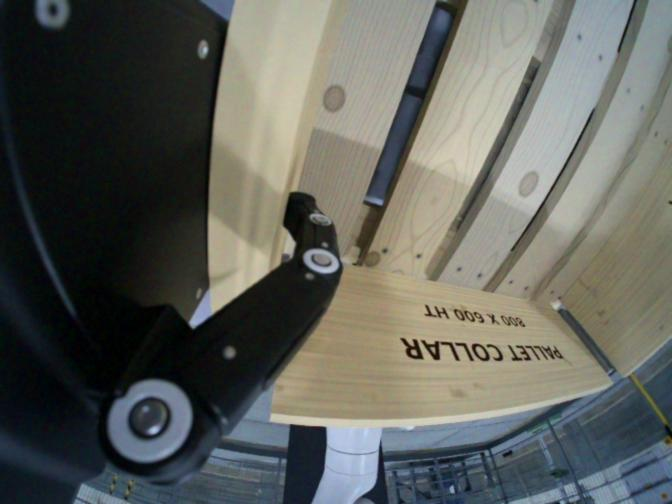

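Emit:
move:
  arm2: {"target": [0.25, -0.2705, 0.6165, 0, 0.00873, 0.99996, 0], "speed": 0.03}

Emit:
move:
  arm2: {"target": [0.25, -0.2705, 0.6175, 0, 0.00873, 0.99996, 0], "speed": 0.03}

Scene clock: 483.63 s.
Joint torques (N m): arm1=[-0.8 -22.4 -8.61 1.19 1.1 0.86 0.3] | arm2=[2.01 -21.95 3.5 -3.48 0.08 0.82 -0.14] | arm3=[-1.04 -26.05 -4.12 -3.47 0.6 2.77 0.08] | arm4=[-0.4 15.2 -6.2 4.2 1.66 0.26 0.14]
Flange force (N): arm1=[-3.2 -4.1 8.9] | arm2=[3.1 0.9 2.0] | arm3=[-4.2 -5.5 6.5] | arm4=[-0.7 -1.3 1.6]
move: arm2 done
Joint velocities: within noise
arm1, arm3, arm4: as last shown
arm1.little_load_n: 1.5
arm1.middle_load_n: 2.0
arm1.index_load_n: 2.5
arm1.thumb_bend_load_n: -0.5
arm2.joint_positions: joint1_rad=+0.096 joint2_rad=+1.188 joint3_rad=-0.051 joint4_rad=+1.422 joint5_rad=+0.096 joint6_rad=+0.532 joint7_rad=-3.278 hand_little=+1.000 hand_ring=+1.000 hand_middle=+1.000 hand_index=+1.000 hand_thumb_turn=-1.000 hand_thumb_bend=-0.510 hand_force_limit=+1.000 hand_speed=+0.900
arm2.joint_status: not commanded
arm2.hand_stopped_by: target,fault,target,target,force,target
arm2.little_load_n: 0.0
arm2.ring_load_n: 0.0
arm2.middle_load_n: 0.0
arm2.index_load_n: 0.0
arm2.thumb_bend_load_n: 19.0
arm2.thumb_turn_load_n: 1.0
arm2.hand: x=+0.2500 y=-0.2705 z=+0.6165 quat_wxyz=(+0.000, -0.009, -1.000, +0.000)
arm2.hand_target: x=+0.2500 y=-0.2705 z=+0.6165 quat_wxyz=(+0.000, -0.009, -1.000, +0.000)
arm2.hand_status: done (0.000 m and 0.0 deg from the pose sent, 0.001 m and 0.0 deg at the start)
arm3.little_load_n: 11.0
pictures: none

Scene clock: 484.60 s.
Joint torques (N m): arm1=[-1 -21.57 -8.27 1.28 0.95 0.73 0.3] | arm2=[2.8 -23.67 4.3 -3.02 0.23 1.47 -0.25] | arm3=[-0.58 -24.84 -3.55 -3.41 0.3 2.56 0.05] | arm4=[-0.38 15.17 -6.19 4.32 1.69 0.26 0.1]
Flange force (N): arm1=[-3.4 -3.7 7.2] | arm2=[4.4 3.1 6.7] | arm3=[-3.6 -4.9 3.8] | arm4=[-0.6 -1.1 2.0]
move: arm2 done
Joint velocities: within noise
arm1, arm3, arm4: as last shown
arm1.ring_load_n: 3.0
arm1.index_load_n: 2.0
arm1.thumb_bend_load_n: 0.0
arm2.joint_positions: joint1_rad=+0.097 joint2_rad=+1.186 joint3_rad=-0.051 joint4_rad=+1.423 joint5_rad=+0.096 joint6_rad=+0.533 joint7_rad=-3.278 hand_little=+1.000 hand_ring=+1.000 hand_middle=+1.000 hand_index=+1.000 hand_thumb_turn=-1.000 hand_thumb_bend=-0.510 hand_force_limit=+1.000 hand_speed=+0.900
arm2.joint_status: not commanded
arm2.hand_stopped_by: target,fault,target,target,force,target
arm2.little_load_n: 0.0
arm2.ring_load_n: 0.0
arm2.middle_load_n: 0.0
arm2.index_load_n: 0.0
arm2.thumb_bend_load_n: 19.0
arm2.thumb_turn_load_n: 1.0
arm2.hand: x=+0.2500 y=-0.2705 z=+0.6175 quat_wxyz=(+0.000, -0.009, -1.000, +0.000)
arm2.hand_target: x=+0.2500 y=-0.2705 z=+0.6175 quat_wxyz=(+0.000, -0.009, -1.000, +0.000)
arm2.hand_status: done (0.000 m and 0.0 deg from the pose sent, 0.001 m and 0.0 deg at the start)
arm3.little_load_n: 8.0
arm4.index_load_n: 6.0
pictures: none

Emit:
move:
  arm1: {"target": [-0.20, -0.297, 0.4892, 0.00226, 0.00843, 0.96589, 0.25881], "speed": 0.02}
  arm2: {"target": [0.25, -0.2705, 0.618, 0, 0.00873, 0.99996, 0], "speed": 0.03}

Emit:
move:
  arm1: {"target": [-0.20, -0.300, 0.4884, 0.00226, 0.00843, 0.96589, 0.25881], "speed": 0.02}

Scene clock: 485.80 s.
Joint torques (N m): arm1=[-0.77 -20.51 -7.39 1.19 0.74 0.81 0.24] | arm2=[3.53 -24.51 5.06 -3.19 0.4 1.51 -0.27] | arm3=[-0.45 -24.97 -3.45 -3.8 0.28 2.67 0.06] | arm4=[-0.36 15.2 -6.12 4.8 1.57 0.36 0.11]
Flange force (N): arm1=[-3.1 -2.3 5.4] | arm2=[5.7 3.3 8.3] | arm3=[-3.6 -5.4 2.8] | arm4=[-0.7 -0.9 3.9]
move: arm1 done; arm2 done
Joint velocities: within noise
arm1.joint_positions: joint1_rad=+0.879 joint2_rad=+1.870 joint3_rad=-0.641 joint4_rad=+1.401 joint5_rad=+2.830 joint6_rad=+0.446 joint7_rad=+1.488 hand_little=+0.212 hand_ring=+0.213 hand_middle=+0.212 hand_index=+0.212 hand_thumb_turn=+1.000 hand_thumb_bend=+1.000 hand_force_limit=+1.000 hand_speed=+0.000
arm1.joint_status: not commanded
arm1.hand_stopped_by: target,target,target,target,target,target
arm1.little_load_n: 1.0
arm1.ring_load_n: 2.5
arm1.middle_load_n: 1.5
arm1.index_load_n: 1.5
arm1.thumb_bend_load_n: -0.5
arm1.thumb_turn_load_n: 0.0
arm1.hand: x=-0.2000 y=-0.2970 z=+0.4892 quat_wxyz=(+0.002, +0.008, +0.966, +0.259)
arm1.hand_target: x=-0.2000 y=-0.2970 z=+0.4892 quat_wxyz=(+0.002, +0.008, +0.966, +0.259)
arm1.hand_status: done (0.000 m and 0.0 deg from the pose sent, 0.001 m and 0.0 deg at the start)
arm2.joint_positions: joint1_rad=+0.097 joint2_rad=+1.185 joint3_rad=-0.051 joint4_rad=+1.423 joint5_rad=+0.096 joint6_rad=+0.534 joint7_rad=-3.278 hand_little=+1.000 hand_ring=+1.000 hand_middle=+1.000 hand_index=+1.000 hand_thumb_turn=-1.000 hand_thumb_bend=-0.510 hand_force_limit=+1.000 hand_speed=+0.900
arm2.joint_status: not commanded
arm2.hand_stopped_by: target,fault,target,target,force,target
arm2.little_load_n: 0.0
arm2.ring_load_n: 0.0
arm2.middle_load_n: 0.0
arm2.index_load_n: 0.0
arm2.thumb_bend_load_n: 19.0
arm2.thumb_turn_load_n: 1.0
arm2.hand: x=+0.2500 y=-0.2705 z=+0.6180 quat_wxyz=(+0.000, -0.009, -1.000, +0.000)
arm2.hand_target: x=+0.2500 y=-0.2705 z=+0.6180 quat_wxyz=(+0.000, -0.009, -1.000, +0.000)
arm2.hand_status: done (0.000 m and 0.0 deg from the pose sent, 0.001 m and 0.0 deg at the start)
arm3.joint_positions: joint1_rad=+0.108 joint2_rad=+1.680 joint3_rad=-0.224 joint4_rad=+1.489 joint5_rad=+2.788 joint6_rad=+0.599 joint7_rad=+0.307 hand_little=+0.211 hand_ring=+1.000 hand_middle=+1.000 hand_index=+1.000 hand_thumb_turn=+1.000 hand_thumb_bend=+1.000 hand_force_limit=+0.000 hand_speed=+0.200
arm3.joint_status: not commanded
arm3.hand_stopped_by: target,target,target,target,target,target
arm3.little_load_n: 7.5
arm3.ring_load_n: 0.0
arm3.middle_load_n: 0.0
arm3.index_load_n: 0.0
arm3.thumb_bend_load_n: 0.0
arm3.thumb_turn_load_n: 0.0
arm3.hand: x=+0.3835 y=-0.1410 z=+0.4869 quat_wxyz=(+0.197, +0.679, -0.687, -0.169)
arm3.hand_target: x=+0.3835 y=-0.1410 z=+0.4869 quat_wxyz=(+0.197, +0.679, -0.687, -0.169)
arm3.hand_status: not commanded
arm4.joint_positions: joint1_rad=-2.726 joint2_rad=-1.866 joint3_rad=+2.508 joint4_rad=+1.907 joint5_rad=+2.914 joint6_rad=+1.079 joint7_rad=-5.175 hand_little=+1.000 hand_ring=+1.000 hand_middle=+1.000 hand_index=+0.211 hand_thumb_turn=+1.000 hand_thumb_bend=+1.000 hand_force_limit=+1.000 hand_speed=+0.200
arm4.joint_status: not commanded
arm4.hand_stopped_by: target,target,target,target,target,target
arm4.little_load_n: 0.0
arm4.ring_load_n: 0.0
arm4.middle_load_n: 0.0
arm4.index_load_n: 7.0
arm4.thumb_bend_load_n: 0.0
arm4.thumb_turn_load_n: 0.0
arm4.hand: x=-0.3955 y=-0.1977 z=+0.4868 quat_wxyz=(-0.195, -0.686, -0.680, -0.171)
arm4.hand_target: x=-0.3955 y=-0.1977 z=+0.4868 quat_wxyz=(-0.195, -0.686, -0.680, -0.171)
arm4.hand_status: not commanded
pictures: none

Scene clock: 486.77 s.
Joint torques (N m): arm1=[-0.04 -18.25 -5.27 1.59 0.22 0.86 0.22] | arm2=[4.05 -24.9 5.61 -3.32 0.52 1.48 -0.31] | arm3=[-0.37 -25.34 -3.33 -3.97 0.29 2.77 0.04] | arm4=[-0.33 15.53 -6.39 5.42 1.65 0.5 0.13]
Flange force (N): arm1=[-2.5 1.1 3.7] | arm2=[6.6 3.4 8.9] | arm3=[-3.5 -5.8 3.0] | arm4=[-0.8 -1.0 6.7]
move: arm1 done
Joint velocities: within noise
arm1.joint_positions: joint1_rad=+0.886 joint2_rad=+1.873 joint3_rad=-0.642 joint4_rad=+1.407 joint5_rad=+2.838 joint6_rad=+0.450 joint7_rad=+1.488 hand_little=+0.212 hand_ring=+0.212 hand_middle=+0.212 hand_index=+0.212 hand_thumb_turn=+1.000 hand_thumb_bend=+1.000 hand_force_limit=+1.000 hand_speed=+0.000
arm1.joint_status: not commanded
arm1.hand_stopped_by: target,target,target,target,target,target
arm1.little_load_n: 0.5
arm1.ring_load_n: 1.5
arm1.middle_load_n: 0.5
arm1.index_load_n: 0.5
arm1.thumb_bend_load_n: 0.0
arm1.thumb_turn_load_n: 0.0
arm1.hand: x=-0.2000 y=-0.3000 z=+0.4884 quat_wxyz=(+0.002, +0.008, +0.966, +0.259)
arm1.hand_target: x=-0.2000 y=-0.3000 z=+0.4884 quat_wxyz=(+0.002, +0.008, +0.966, +0.259)
arm1.hand_status: done (0.000 m and 0.0 deg from the pose sent, 0.003 m and 0.0 deg at the start)
arm2, arm3, arm4: as last shown
arm2.thumb_bend_load_n: 19.5
arm2.thumb_turn_load_n: 0.5
arm3.little_load_n: 8.0
arm4.index_load_n: 9.0
pictures: none

Emit:
move:
  arm1: {"target": [-0.20, -0.335, 0.4884, 0.00226, 0.00843, 0.96589, 0.25881], "speed": 0.05}
  cameras: ["arm1_cam_wrist", "cam_low", "cam_high"]

Emit:
zoom_image:
  camera: "arm1_cam_wrist"
  region: [250, 0, 450, 120]

Scene clock: 488.17 s.
Joint torques (N m): arm1=[-0.3 -16.59 -5.02 2.06 0.16 0.85 0.21] | arm2=[4.02 -25.16 5.54 -3.48 0.51 1.49 -0.3] | arm3=[-0.5 -25 -3.43 -3.57 0.28 2.65 0.07] | arm4=[-0.3 16.01 -6.64 5.74 1.81 0.65 0.14]
Flange force (N): arm1=[-2.6 0.7 0.9] | arm2=[6.6 3.0 9.3] | arm3=[-3.6 -5.2 3.7] | arm4=[-0.6 -1.3 8.7]
move: arm1 done
Joint velocities: within noise
arm1.joint_positions: joint1_rad=+0.971 joint2_rad=+1.889 joint3_rad=-0.640 joint4_rad=+1.497 joint5_rad=+2.913 joint6_rad=+0.507 joint7_rad=+1.489 hand_little=+0.212 hand_ring=+0.212 hand_middle=+0.212 hand_index=+0.212 hand_thumb_turn=+1.000 hand_thumb_bend=+1.000 hand_force_limit=+1.000 hand_speed=+0.000
arm1.joint_status: not commanded
arm1.hand_stopped_by: target,target,target,target,target,target
arm1.little_load_n: 0.0
arm1.ring_load_n: 0.0
arm1.middle_load_n: 0.0
arm1.index_load_n: 0.5
arm1.thumb_bend_load_n: 0.0
arm1.thumb_turn_load_n: 0.0
arm1.hand: x=-0.2000 y=-0.3350 z=+0.4884 quat_wxyz=(+0.002, +0.008, +0.966, +0.259)
arm1.hand_target: x=-0.2000 y=-0.3350 z=+0.4884 quat_wxyz=(+0.002, +0.008, +0.966, +0.259)
arm1.hand_status: done (0.000 m and 0.0 deg from the pose sent, 0.035 m and 0.0 deg at the start)
arm2, arm3, arm4: as last shown
arm2.thumb_turn_load_n: 1.0
arm3.little_load_n: 8.5
arm4.index_load_n: 10.5
pictures: arm1_cam_wrist, cam_high, cam_low
Images, in order (width x height): arm1_cam_wrist 672x504, cam_high 672x504, cam_low 672x504.

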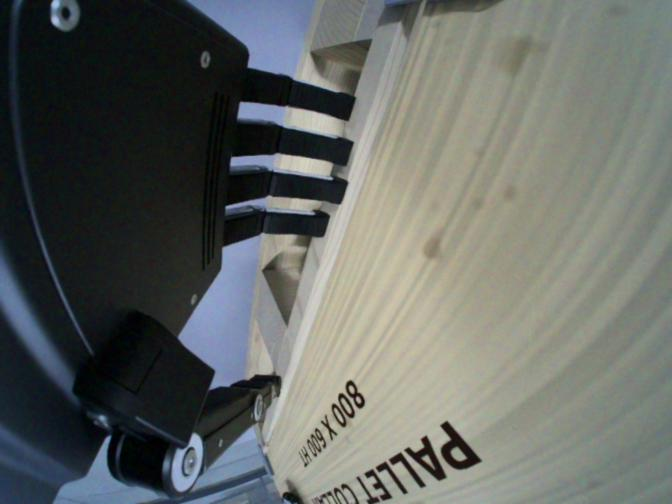

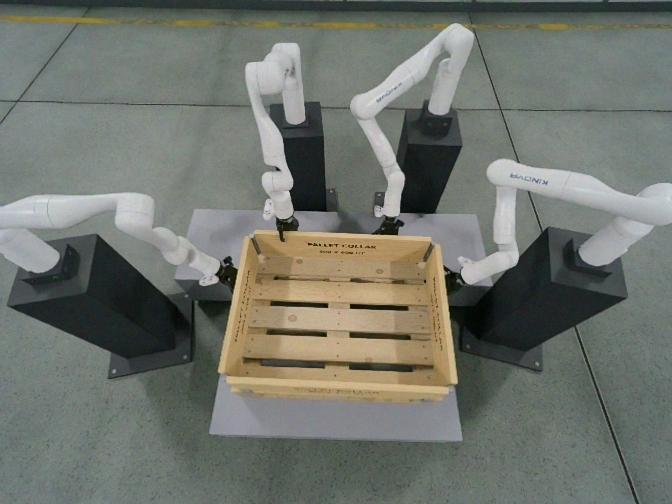

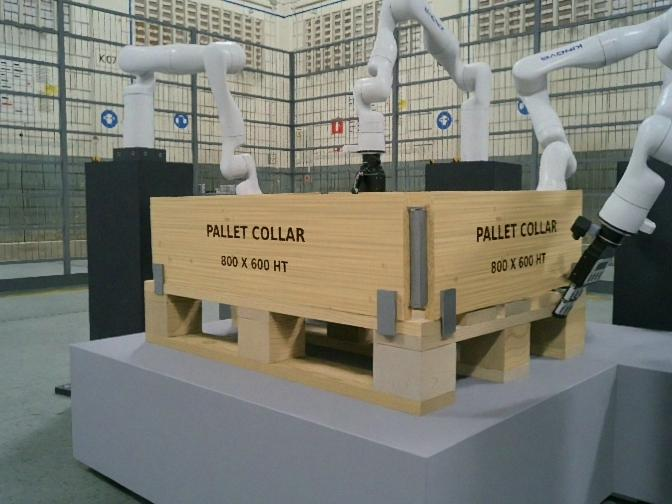

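Scaled by 2.520 from the camera's image (finer frame: 960x720).

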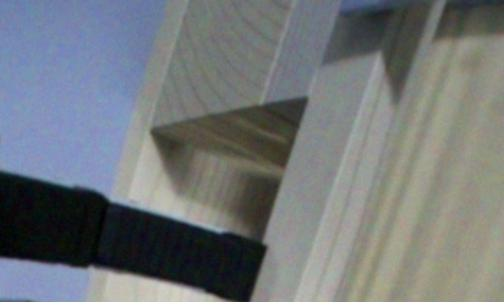

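Emit:
move:
  arm1: {"target": [-0.20, -0.41, 0.56, 0.00226, 0.00843, 0.96589, 0.25881], "speed": 0.2, "joints": {"hand_little": 1.0, "hand_ring": 1.0, "hand_middle": 1.0, "hand_index": 1.0, "hand_speed": 0.3}}

Emit:
move:
  arm1: {"target": [-0.20, -0.40, 0.72, 0, 0.00873, 0.99996, 0], "speed": 0.25, "joints": {"hand_thumb_turn": -1.0}}

Emit:
move:
  arm1: {"target": [-0.20, -0.275, 0.71, 0, 0.00873, 0.99996, 0], "speed": 0.2}
  cameras: ["cam_high", "arm1_cam_wrist"]

Scene clock: 489.93 s.
Joint torques (N m): arm1=[-0.26 -15.11 -5.03 3.3 0.3 0.83 0.18] | arm2=[4.01 -25.22 5.59 -3.46 0.5 1.49 -0.3] | arm3=[-0.54 -25.01 -3.41 -3.58 0.32 2.63 0.04] | arm4=[-0.35 16.03 -6.65 5.71 1.83 0.7 0.12]
Flange force (N): arm1=[-3.1 0.6 0.3] | arm2=[6.5 3.2 9.5] | arm3=[-3.6 -5.2 3.6] | arm4=[-0.8 -1.3 8.8]
move: arm1 done
Joint velocities: within noise
arm1.joint_positions: joint1_rad=+1.144 joint2_rad=+1.764 joint3_rad=-0.616 joint4_rad=+1.853 joint5_rad=+2.980 joint6_rad=+0.666 joint7_rad=+1.480 hand_little=+1.000 hand_ring=+1.000 hand_middle=+1.000 hand_index=+1.000 hand_thumb_turn=+1.000 hand_thumb_bend=+1.000 hand_force_limit=+1.000 hand_speed=+0.300
arm1.joint_status: all done
arm1.hand_stopped_by: target,target,target,target,target,target
arm1.little_load_n: 0.0
arm1.ring_load_n: 0.0
arm1.middle_load_n: 0.0
arm1.index_load_n: 0.0
arm1.thumb_bend_load_n: 0.0
arm1.thumb_turn_load_n: 0.0
arm1.hand: x=-0.2000 y=-0.4100 z=+0.5600 quat_wxyz=(+0.002, +0.008, +0.966, +0.259)
arm1.hand_target: x=-0.2000 y=-0.4100 z=+0.5600 quat_wxyz=(+0.002, +0.008, +0.966, +0.259)
arm1.hand_status: done (0.000 m and 0.0 deg from the pose sent, 0.104 m and 0.0 deg at the start)
arm2, arm3, arm4: as last shown
arm2.thumb_bend_load_n: 19.0
arm2.thumb_turn_load_n: 0.5
arm3.little_load_n: 8.0
pictures: none

Scene clock: 492.50 s.
Joint torques (N m): arm1=[-0.32 -17.6 4.39 -1.51 -0.46 0.74 0.19] | arm2=[4.03 -25.24 5.64 -3.43 0.49 1.47 -0.32] | arm3=[-0.46 -25.04 -3.45 -3.61 0.26 2.69 0.04] | arm4=[-0.33 16.06 -6.68 5.7 1.85 0.66 0.11]
Flange force (N): arm1=[-1.2 2.8 -2.5] | arm2=[6.5 3.4 9.5] | arm3=[-3.6 -5.2 3.7] | arm4=[-0.7 -1.3 8.7]
move: arm1 done
Joint velocities: within noise
arm1.joint_positions: joint1_rad=+0.014 joint2_rad=+1.120 joint3_rad=+0.537 joint4_rad=+1.820 joint5_rad=+2.047 joint6_rad=-0.533 joint7_rad=+1.321 hand_little=+1.000 hand_ring=+1.000 hand_middle=+1.000 hand_index=+1.000 hand_thumb_turn=-1.000 hand_thumb_bend=+1.000 hand_force_limit=+1.000 hand_speed=+0.300
arm1.joint_status: all done
arm1.hand_stopped_by: target,target,target,target,target,target
arm1.little_load_n: 0.0
arm1.ring_load_n: 0.0
arm1.middle_load_n: 0.0
arm1.index_load_n: 0.0
arm1.thumb_bend_load_n: 0.0
arm1.thumb_turn_load_n: 0.0
arm1.hand: x=-0.2000 y=-0.4000 z=+0.7200 quat_wxyz=(+0.000, +0.009, +1.000, +0.000)
arm1.hand_target: x=-0.2000 y=-0.4000 z=+0.7200 quat_wxyz=(+0.000, +0.009, +1.000, +0.000)
arm1.hand_status: done (0.000 m and 0.0 deg from the pose sent, 0.160 m and 30.0 deg at the start)
arm2, arm3, arm4: as last shown
arm2.thumb_turn_load_n: 1.0
pictures: none

Scene clock: 493.73 s.
Joint torques (N m): arm1=[-0.33 -20.86 5.57 -3.06 -0.46 0.73 0.18] | arm2=[3.96 -25.23 5.56 -3.5 0.49 1.48 -0.3] | arm3=[-0.47 -25 -3.45 -3.64 0.28 2.66 0.02] | arm4=[-0.36 16 -6.61 5.69 1.82 0.69 0.11]
Flange force (N): arm1=[-0.9 2.8 -2.1] | arm2=[6.4 3.0 9.4] | arm3=[-3.5 -5.2 3.5] | arm4=[-0.8 -1.2 8.6]
move: arm1 done
Joint velocities: within noise
arm1.joint_positions: joint1_rad=-0.062 joint2_rad=+1.291 joint3_rad=+0.670 joint4_rad=+1.366 joint5_rad=+2.199 joint6_rad=-0.816 joint7_rad=+0.932 hand_little=+1.000 hand_ring=+1.000 hand_middle=+1.000 hand_index=+1.000 hand_thumb_turn=-1.000 hand_thumb_bend=+1.000 hand_force_limit=+1.000 hand_speed=+0.300
arm1.joint_status: not commanded
arm1.hand_stopped_by: target,target,target,target,target,target
arm1.little_load_n: 0.0
arm1.ring_load_n: -0.5
arm1.middle_load_n: 0.0
arm1.index_load_n: 0.0
arm1.thumb_bend_load_n: 0.0
arm1.thumb_turn_load_n: 0.0
arm1.hand: x=-0.2000 y=-0.2750 z=+0.7100 quat_wxyz=(+0.000, +0.009, +1.000, +0.000)
arm1.hand_target: x=-0.2000 y=-0.2750 z=+0.7100 quat_wxyz=(+0.000, +0.009, +1.000, +0.000)
arm1.hand_status: done (0.000 m and 0.0 deg from the pose sent, 0.125 m and 0.0 deg at the start)
arm2, arm3, arm4: as last shown
arm2.thumb_turn_load_n: 0.5
arm4.index_load_n: 10.0
arm4.thumb_bend_load_n: -0.5
pictures: arm1_cam_wrist, cam_high
Images, in order (width x height): arm1_cam_wrist 672x504, cam_high 672x504.

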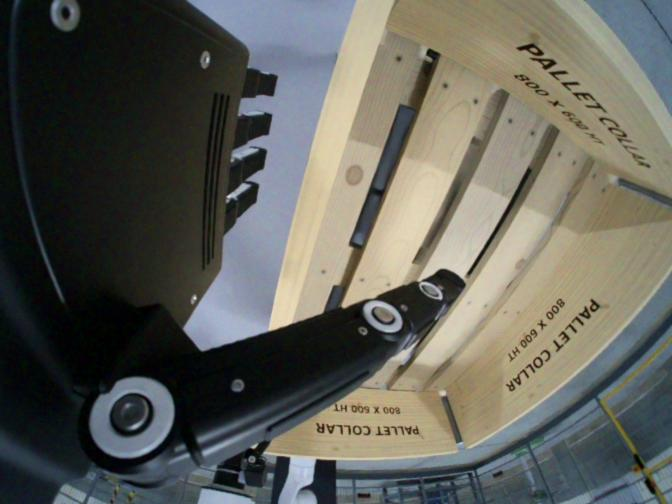

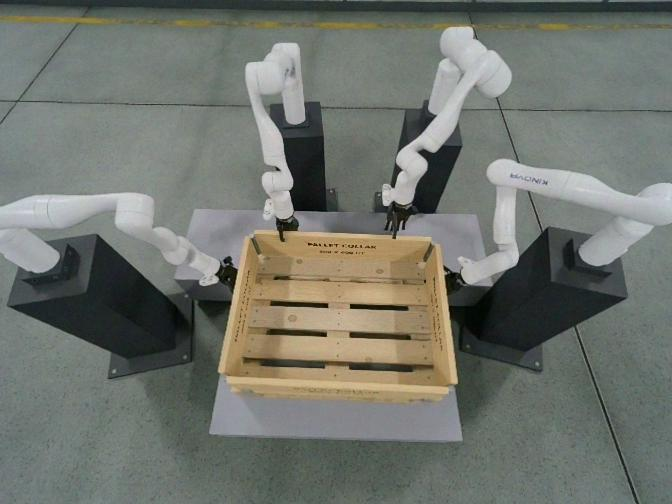

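Emit:
move:
  arm1: {"target": [-0.20, -0.274, 0.65, 0, 0.00873, 0.99996, 0], "speed": 0.15}

Emit:
move:
  arm1: {"target": [-0.20, -0.266, 0.6145, 0, 0.00873, 0.99996, 0], "speed": 0.06}

Emit:
move:
  arm1: {"target": [-0.20, -0.2625, 0.6145, 0, 0.00873, 0.99996, 0], "speed": 0.03}
  cameras: ["arm1_cam_wrist"]

Scene clock: 494.90 s.
Joint torques (N m): arm1=[-0.31 -21.19 5.39 -2.67 -0.46 0.73 0.2] | arm2=[4 -25.23 5.57 -3.42 0.5 1.49 -0.29] | arm3=[-0.47 -25.03 -3.42 -3.53 0.3 2.59 0.06] | arm4=[-0.31 16.05 -6.64 5.69 1.83 0.69 0.13]
Flange force (N): arm1=[-0.8 2.8 -1.9] | arm2=[6.5 3.3 9.5] | arm3=[-3.5 -5.3 3.8] | arm4=[-0.7 -1.3 8.7]
move: arm1 done
Joint velocities: within noise
arm1.joint_positions: joint1_rad=-0.036 joint2_rad=+1.402 joint3_rad=+0.626 joint4_rad=+1.304 joint5_rad=+2.155 joint6_rad=-0.752 joint7_rad=+0.942 hand_little=+1.000 hand_ring=+1.000 hand_middle=+1.000 hand_index=+1.000 hand_thumb_turn=-1.000 hand_thumb_bend=+1.000 hand_force_limit=+1.000 hand_speed=+0.300
arm1.joint_status: not commanded
arm1.hand_stopped_by: target,target,target,target,target,target
arm1.little_load_n: 0.0
arm1.ring_load_n: 0.0
arm1.middle_load_n: 0.0
arm1.index_load_n: 0.0
arm1.thumb_bend_load_n: 0.0
arm1.thumb_turn_load_n: 0.0
arm1.hand: x=-0.2000 y=-0.2740 z=+0.6500 quat_wxyz=(+0.000, +0.009, +1.000, +0.000)
arm1.hand_target: x=-0.2000 y=-0.2740 z=+0.6500 quat_wxyz=(+0.000, +0.009, +1.000, +0.000)
arm1.hand_status: done (0.000 m and 0.0 deg from the pose sent, 0.060 m and 0.0 deg at the start)
arm2, arm3, arm4: as last shown
arm2.thumb_turn_load_n: 1.0
arm4.index_load_n: 10.5
arm4.thumb_bend_load_n: 0.0
pictures: none

Scene clock: 496.00 s.
Joint torques (N m): arm1=[-0.33 -21.54 5.19 -2.59 -0.47 0.76 0.17] | arm2=[3.97 -25.23 5.63 -3.42 0.49 1.49 -0.27] | arm3=[-0.5 -25 -3.45 -3.53 0.28 2.64 0.04] | arm4=[-0.38 16.02 -6.61 5.67 1.82 0.67 0.13]
Flange force (N): arm1=[-0.9 2.9 -1.8] | arm2=[6.5 3.4 9.5] | arm3=[-3.6 -5.1 3.8] | arm4=[-0.8 -1.3 8.5]
move: arm1 done
Joint velocities: within noise
arm1.joint_positions: joint1_rad=-0.023 joint2_rad=+1.482 joint3_rad=+0.616 joint4_rad=+1.222 joint5_rad=+2.144 joint6_rad=-0.741 joint7_rad=+0.915 hand_little=+1.000 hand_ring=+1.000 hand_middle=+1.000 hand_index=+1.000 hand_thumb_turn=-1.000 hand_thumb_bend=+1.000 hand_force_limit=+1.000 hand_speed=+0.300
arm1.joint_status: not commanded
arm1.hand_stopped_by: target,target,target,target,target,target
arm1.little_load_n: 0.0
arm1.ring_load_n: 0.0
arm1.middle_load_n: 0.0
arm1.index_load_n: 0.0
arm1.thumb_bend_load_n: -0.5
arm1.thumb_turn_load_n: 0.0
arm1.hand: x=-0.2000 y=-0.2660 z=+0.6145 quat_wxyz=(+0.000, +0.009, +1.000, +0.000)
arm1.hand_target: x=-0.2000 y=-0.2660 z=+0.6145 quat_wxyz=(+0.000, +0.009, +1.000, +0.000)
arm1.hand_status: done (0.000 m and 0.0 deg from the pose sent, 0.036 m and 0.0 deg at the start)
arm2, arm3, arm4: as last shown
arm2.middle_load_n: -0.5
arm2.thumb_turn_load_n: 0.5
arm4.ring_load_n: 0.5
pictures: none

Scene clock: 496.97 s.
Joint torques (N m): arm1=[-0.34 -21.63 5.22 -2.6 -0.43 0.71 0.2] | arm2=[4.04 -25.25 5.58 -3.49 0.5 1.49 -0.29] | arm3=[-0.48 -24.99 -3.39 -3.6 0.3 2.65 0.08] | arm4=[-0.3 16.08 -6.67 5.66 1.84 0.64 0.13]
Flange force (N): arm1=[-0.9 3.0 -1.6] | arm2=[6.6 3.1 9.5] | arm3=[-3.5 -5.2 3.6] | arm4=[-0.6 -1.4 8.5]
move: arm1 done
Joint velocities: within noise
arm1.joint_positions: joint1_rad=-0.023 joint2_rad=+1.487 joint3_rad=+0.621 joint4_rad=+1.206 joint5_rad=+2.148 joint6_rad=-0.751 joint7_rad=+0.903 hand_little=+1.000 hand_ring=+1.000 hand_middle=+1.000 hand_index=+1.000 hand_thumb_turn=-1.000 hand_thumb_bend=+1.000 hand_force_limit=+1.000 hand_speed=+0.300
arm1.joint_status: not commanded
arm1.hand_stopped_by: target,target,target,target,target,target
arm1.little_load_n: 0.0
arm1.ring_load_n: 0.0
arm1.middle_load_n: 0.0
arm1.index_load_n: 0.0
arm1.thumb_bend_load_n: 0.0
arm1.thumb_turn_load_n: 0.0
arm1.hand: x=-0.2000 y=-0.2625 z=+0.6145 quat_wxyz=(+0.000, +0.009, +1.000, +0.000)
arm1.hand_target: x=-0.2000 y=-0.2625 z=+0.6145 quat_wxyz=(+0.000, +0.009, +1.000, +0.000)
arm1.hand_status: done (0.000 m and 0.0 deg from the pose sent, 0.003 m and 0.0 deg at the start)
arm2.joint_positions: joint1_rad=+0.097 joint2_rad=+1.185 joint3_rad=-0.051 joint4_rad=+1.423 joint5_rad=+0.096 joint6_rad=+0.534 joint7_rad=-3.278 hand_little=+1.000 hand_ring=+1.000 hand_middle=+1.000 hand_index=+1.000 hand_thumb_turn=-1.000 hand_thumb_bend=-0.510 hand_force_limit=+1.000 hand_speed=+0.900
arm2.joint_status: not commanded
arm2.hand_stopped_by: target,fault,target,target,force,target
arm2.little_load_n: 0.0
arm2.ring_load_n: 0.0
arm2.middle_load_n: 0.0
arm2.index_load_n: 0.0
arm2.thumb_bend_load_n: 19.0
arm2.thumb_turn_load_n: 0.5
arm2.hand: x=+0.2500 y=-0.2705 z=+0.6180 quat_wxyz=(+0.000, -0.009, -1.000, +0.000)
arm2.hand_target: x=+0.2500 y=-0.2705 z=+0.6180 quat_wxyz=(+0.000, -0.009, -1.000, +0.000)
arm2.hand_status: not commanded
arm3.joint_positions: joint1_rad=+0.108 joint2_rad=+1.680 joint3_rad=-0.224 joint4_rad=+1.489 joint5_rad=+2.788 joint6_rad=+0.599 joint7_rad=+0.307 hand_little=+0.211 hand_ring=+1.000 hand_middle=+1.000 hand_index=+1.000 hand_thumb_turn=+1.000 hand_thumb_bend=+1.000 hand_force_limit=+0.000 hand_speed=+0.200
arm3.joint_status: not commanded
arm3.hand_stopped_by: target,target,target,target,target,target
arm3.little_load_n: 8.0
arm3.ring_load_n: 0.0
arm3.middle_load_n: 0.0
arm3.index_load_n: 0.0
arm3.thumb_bend_load_n: 0.0
arm3.thumb_turn_load_n: 0.0
arm3.hand: x=+0.3835 y=-0.1410 z=+0.4869 quat_wxyz=(+0.197, +0.679, -0.687, -0.169)
arm3.hand_target: x=+0.3835 y=-0.1410 z=+0.4869 quat_wxyz=(+0.197, +0.679, -0.687, -0.169)
arm3.hand_status: not commanded
arm4.joint_positions: joint1_rad=-2.726 joint2_rad=-1.866 joint3_rad=+2.508 joint4_rad=+1.907 joint5_rad=+2.914 joint6_rad=+1.079 joint7_rad=-5.175 hand_little=+1.000 hand_ring=+1.000 hand_middle=+1.000 hand_index=+0.211 hand_thumb_turn=+1.000 hand_thumb_bend=+1.000 hand_force_limit=+1.000 hand_speed=+0.200
arm4.joint_status: not commanded
arm4.hand_stopped_by: target,target,target,target,target,target
arm4.little_load_n: 0.0
arm4.ring_load_n: -0.5
arm4.middle_load_n: -0.5
arm4.index_load_n: 10.5
arm4.thumb_bend_load_n: 0.0
arm4.thumb_turn_load_n: 0.0
arm4.hand: x=-0.3955 y=-0.1977 z=+0.4868 quat_wxyz=(-0.195, -0.686, -0.680, -0.171)
arm4.hand_target: x=-0.3955 y=-0.1977 z=+0.4868 quat_wxyz=(-0.195, -0.686, -0.680, -0.171)
arm4.hand_status: not commanded
Images, in order (width x height): arm1_cam_wrist 672x504.

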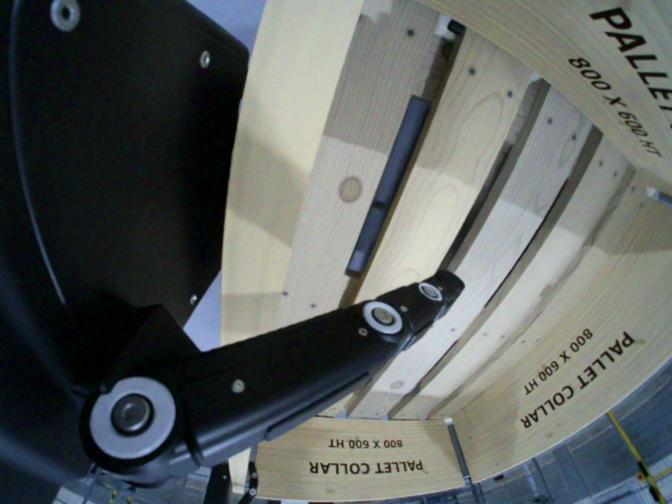

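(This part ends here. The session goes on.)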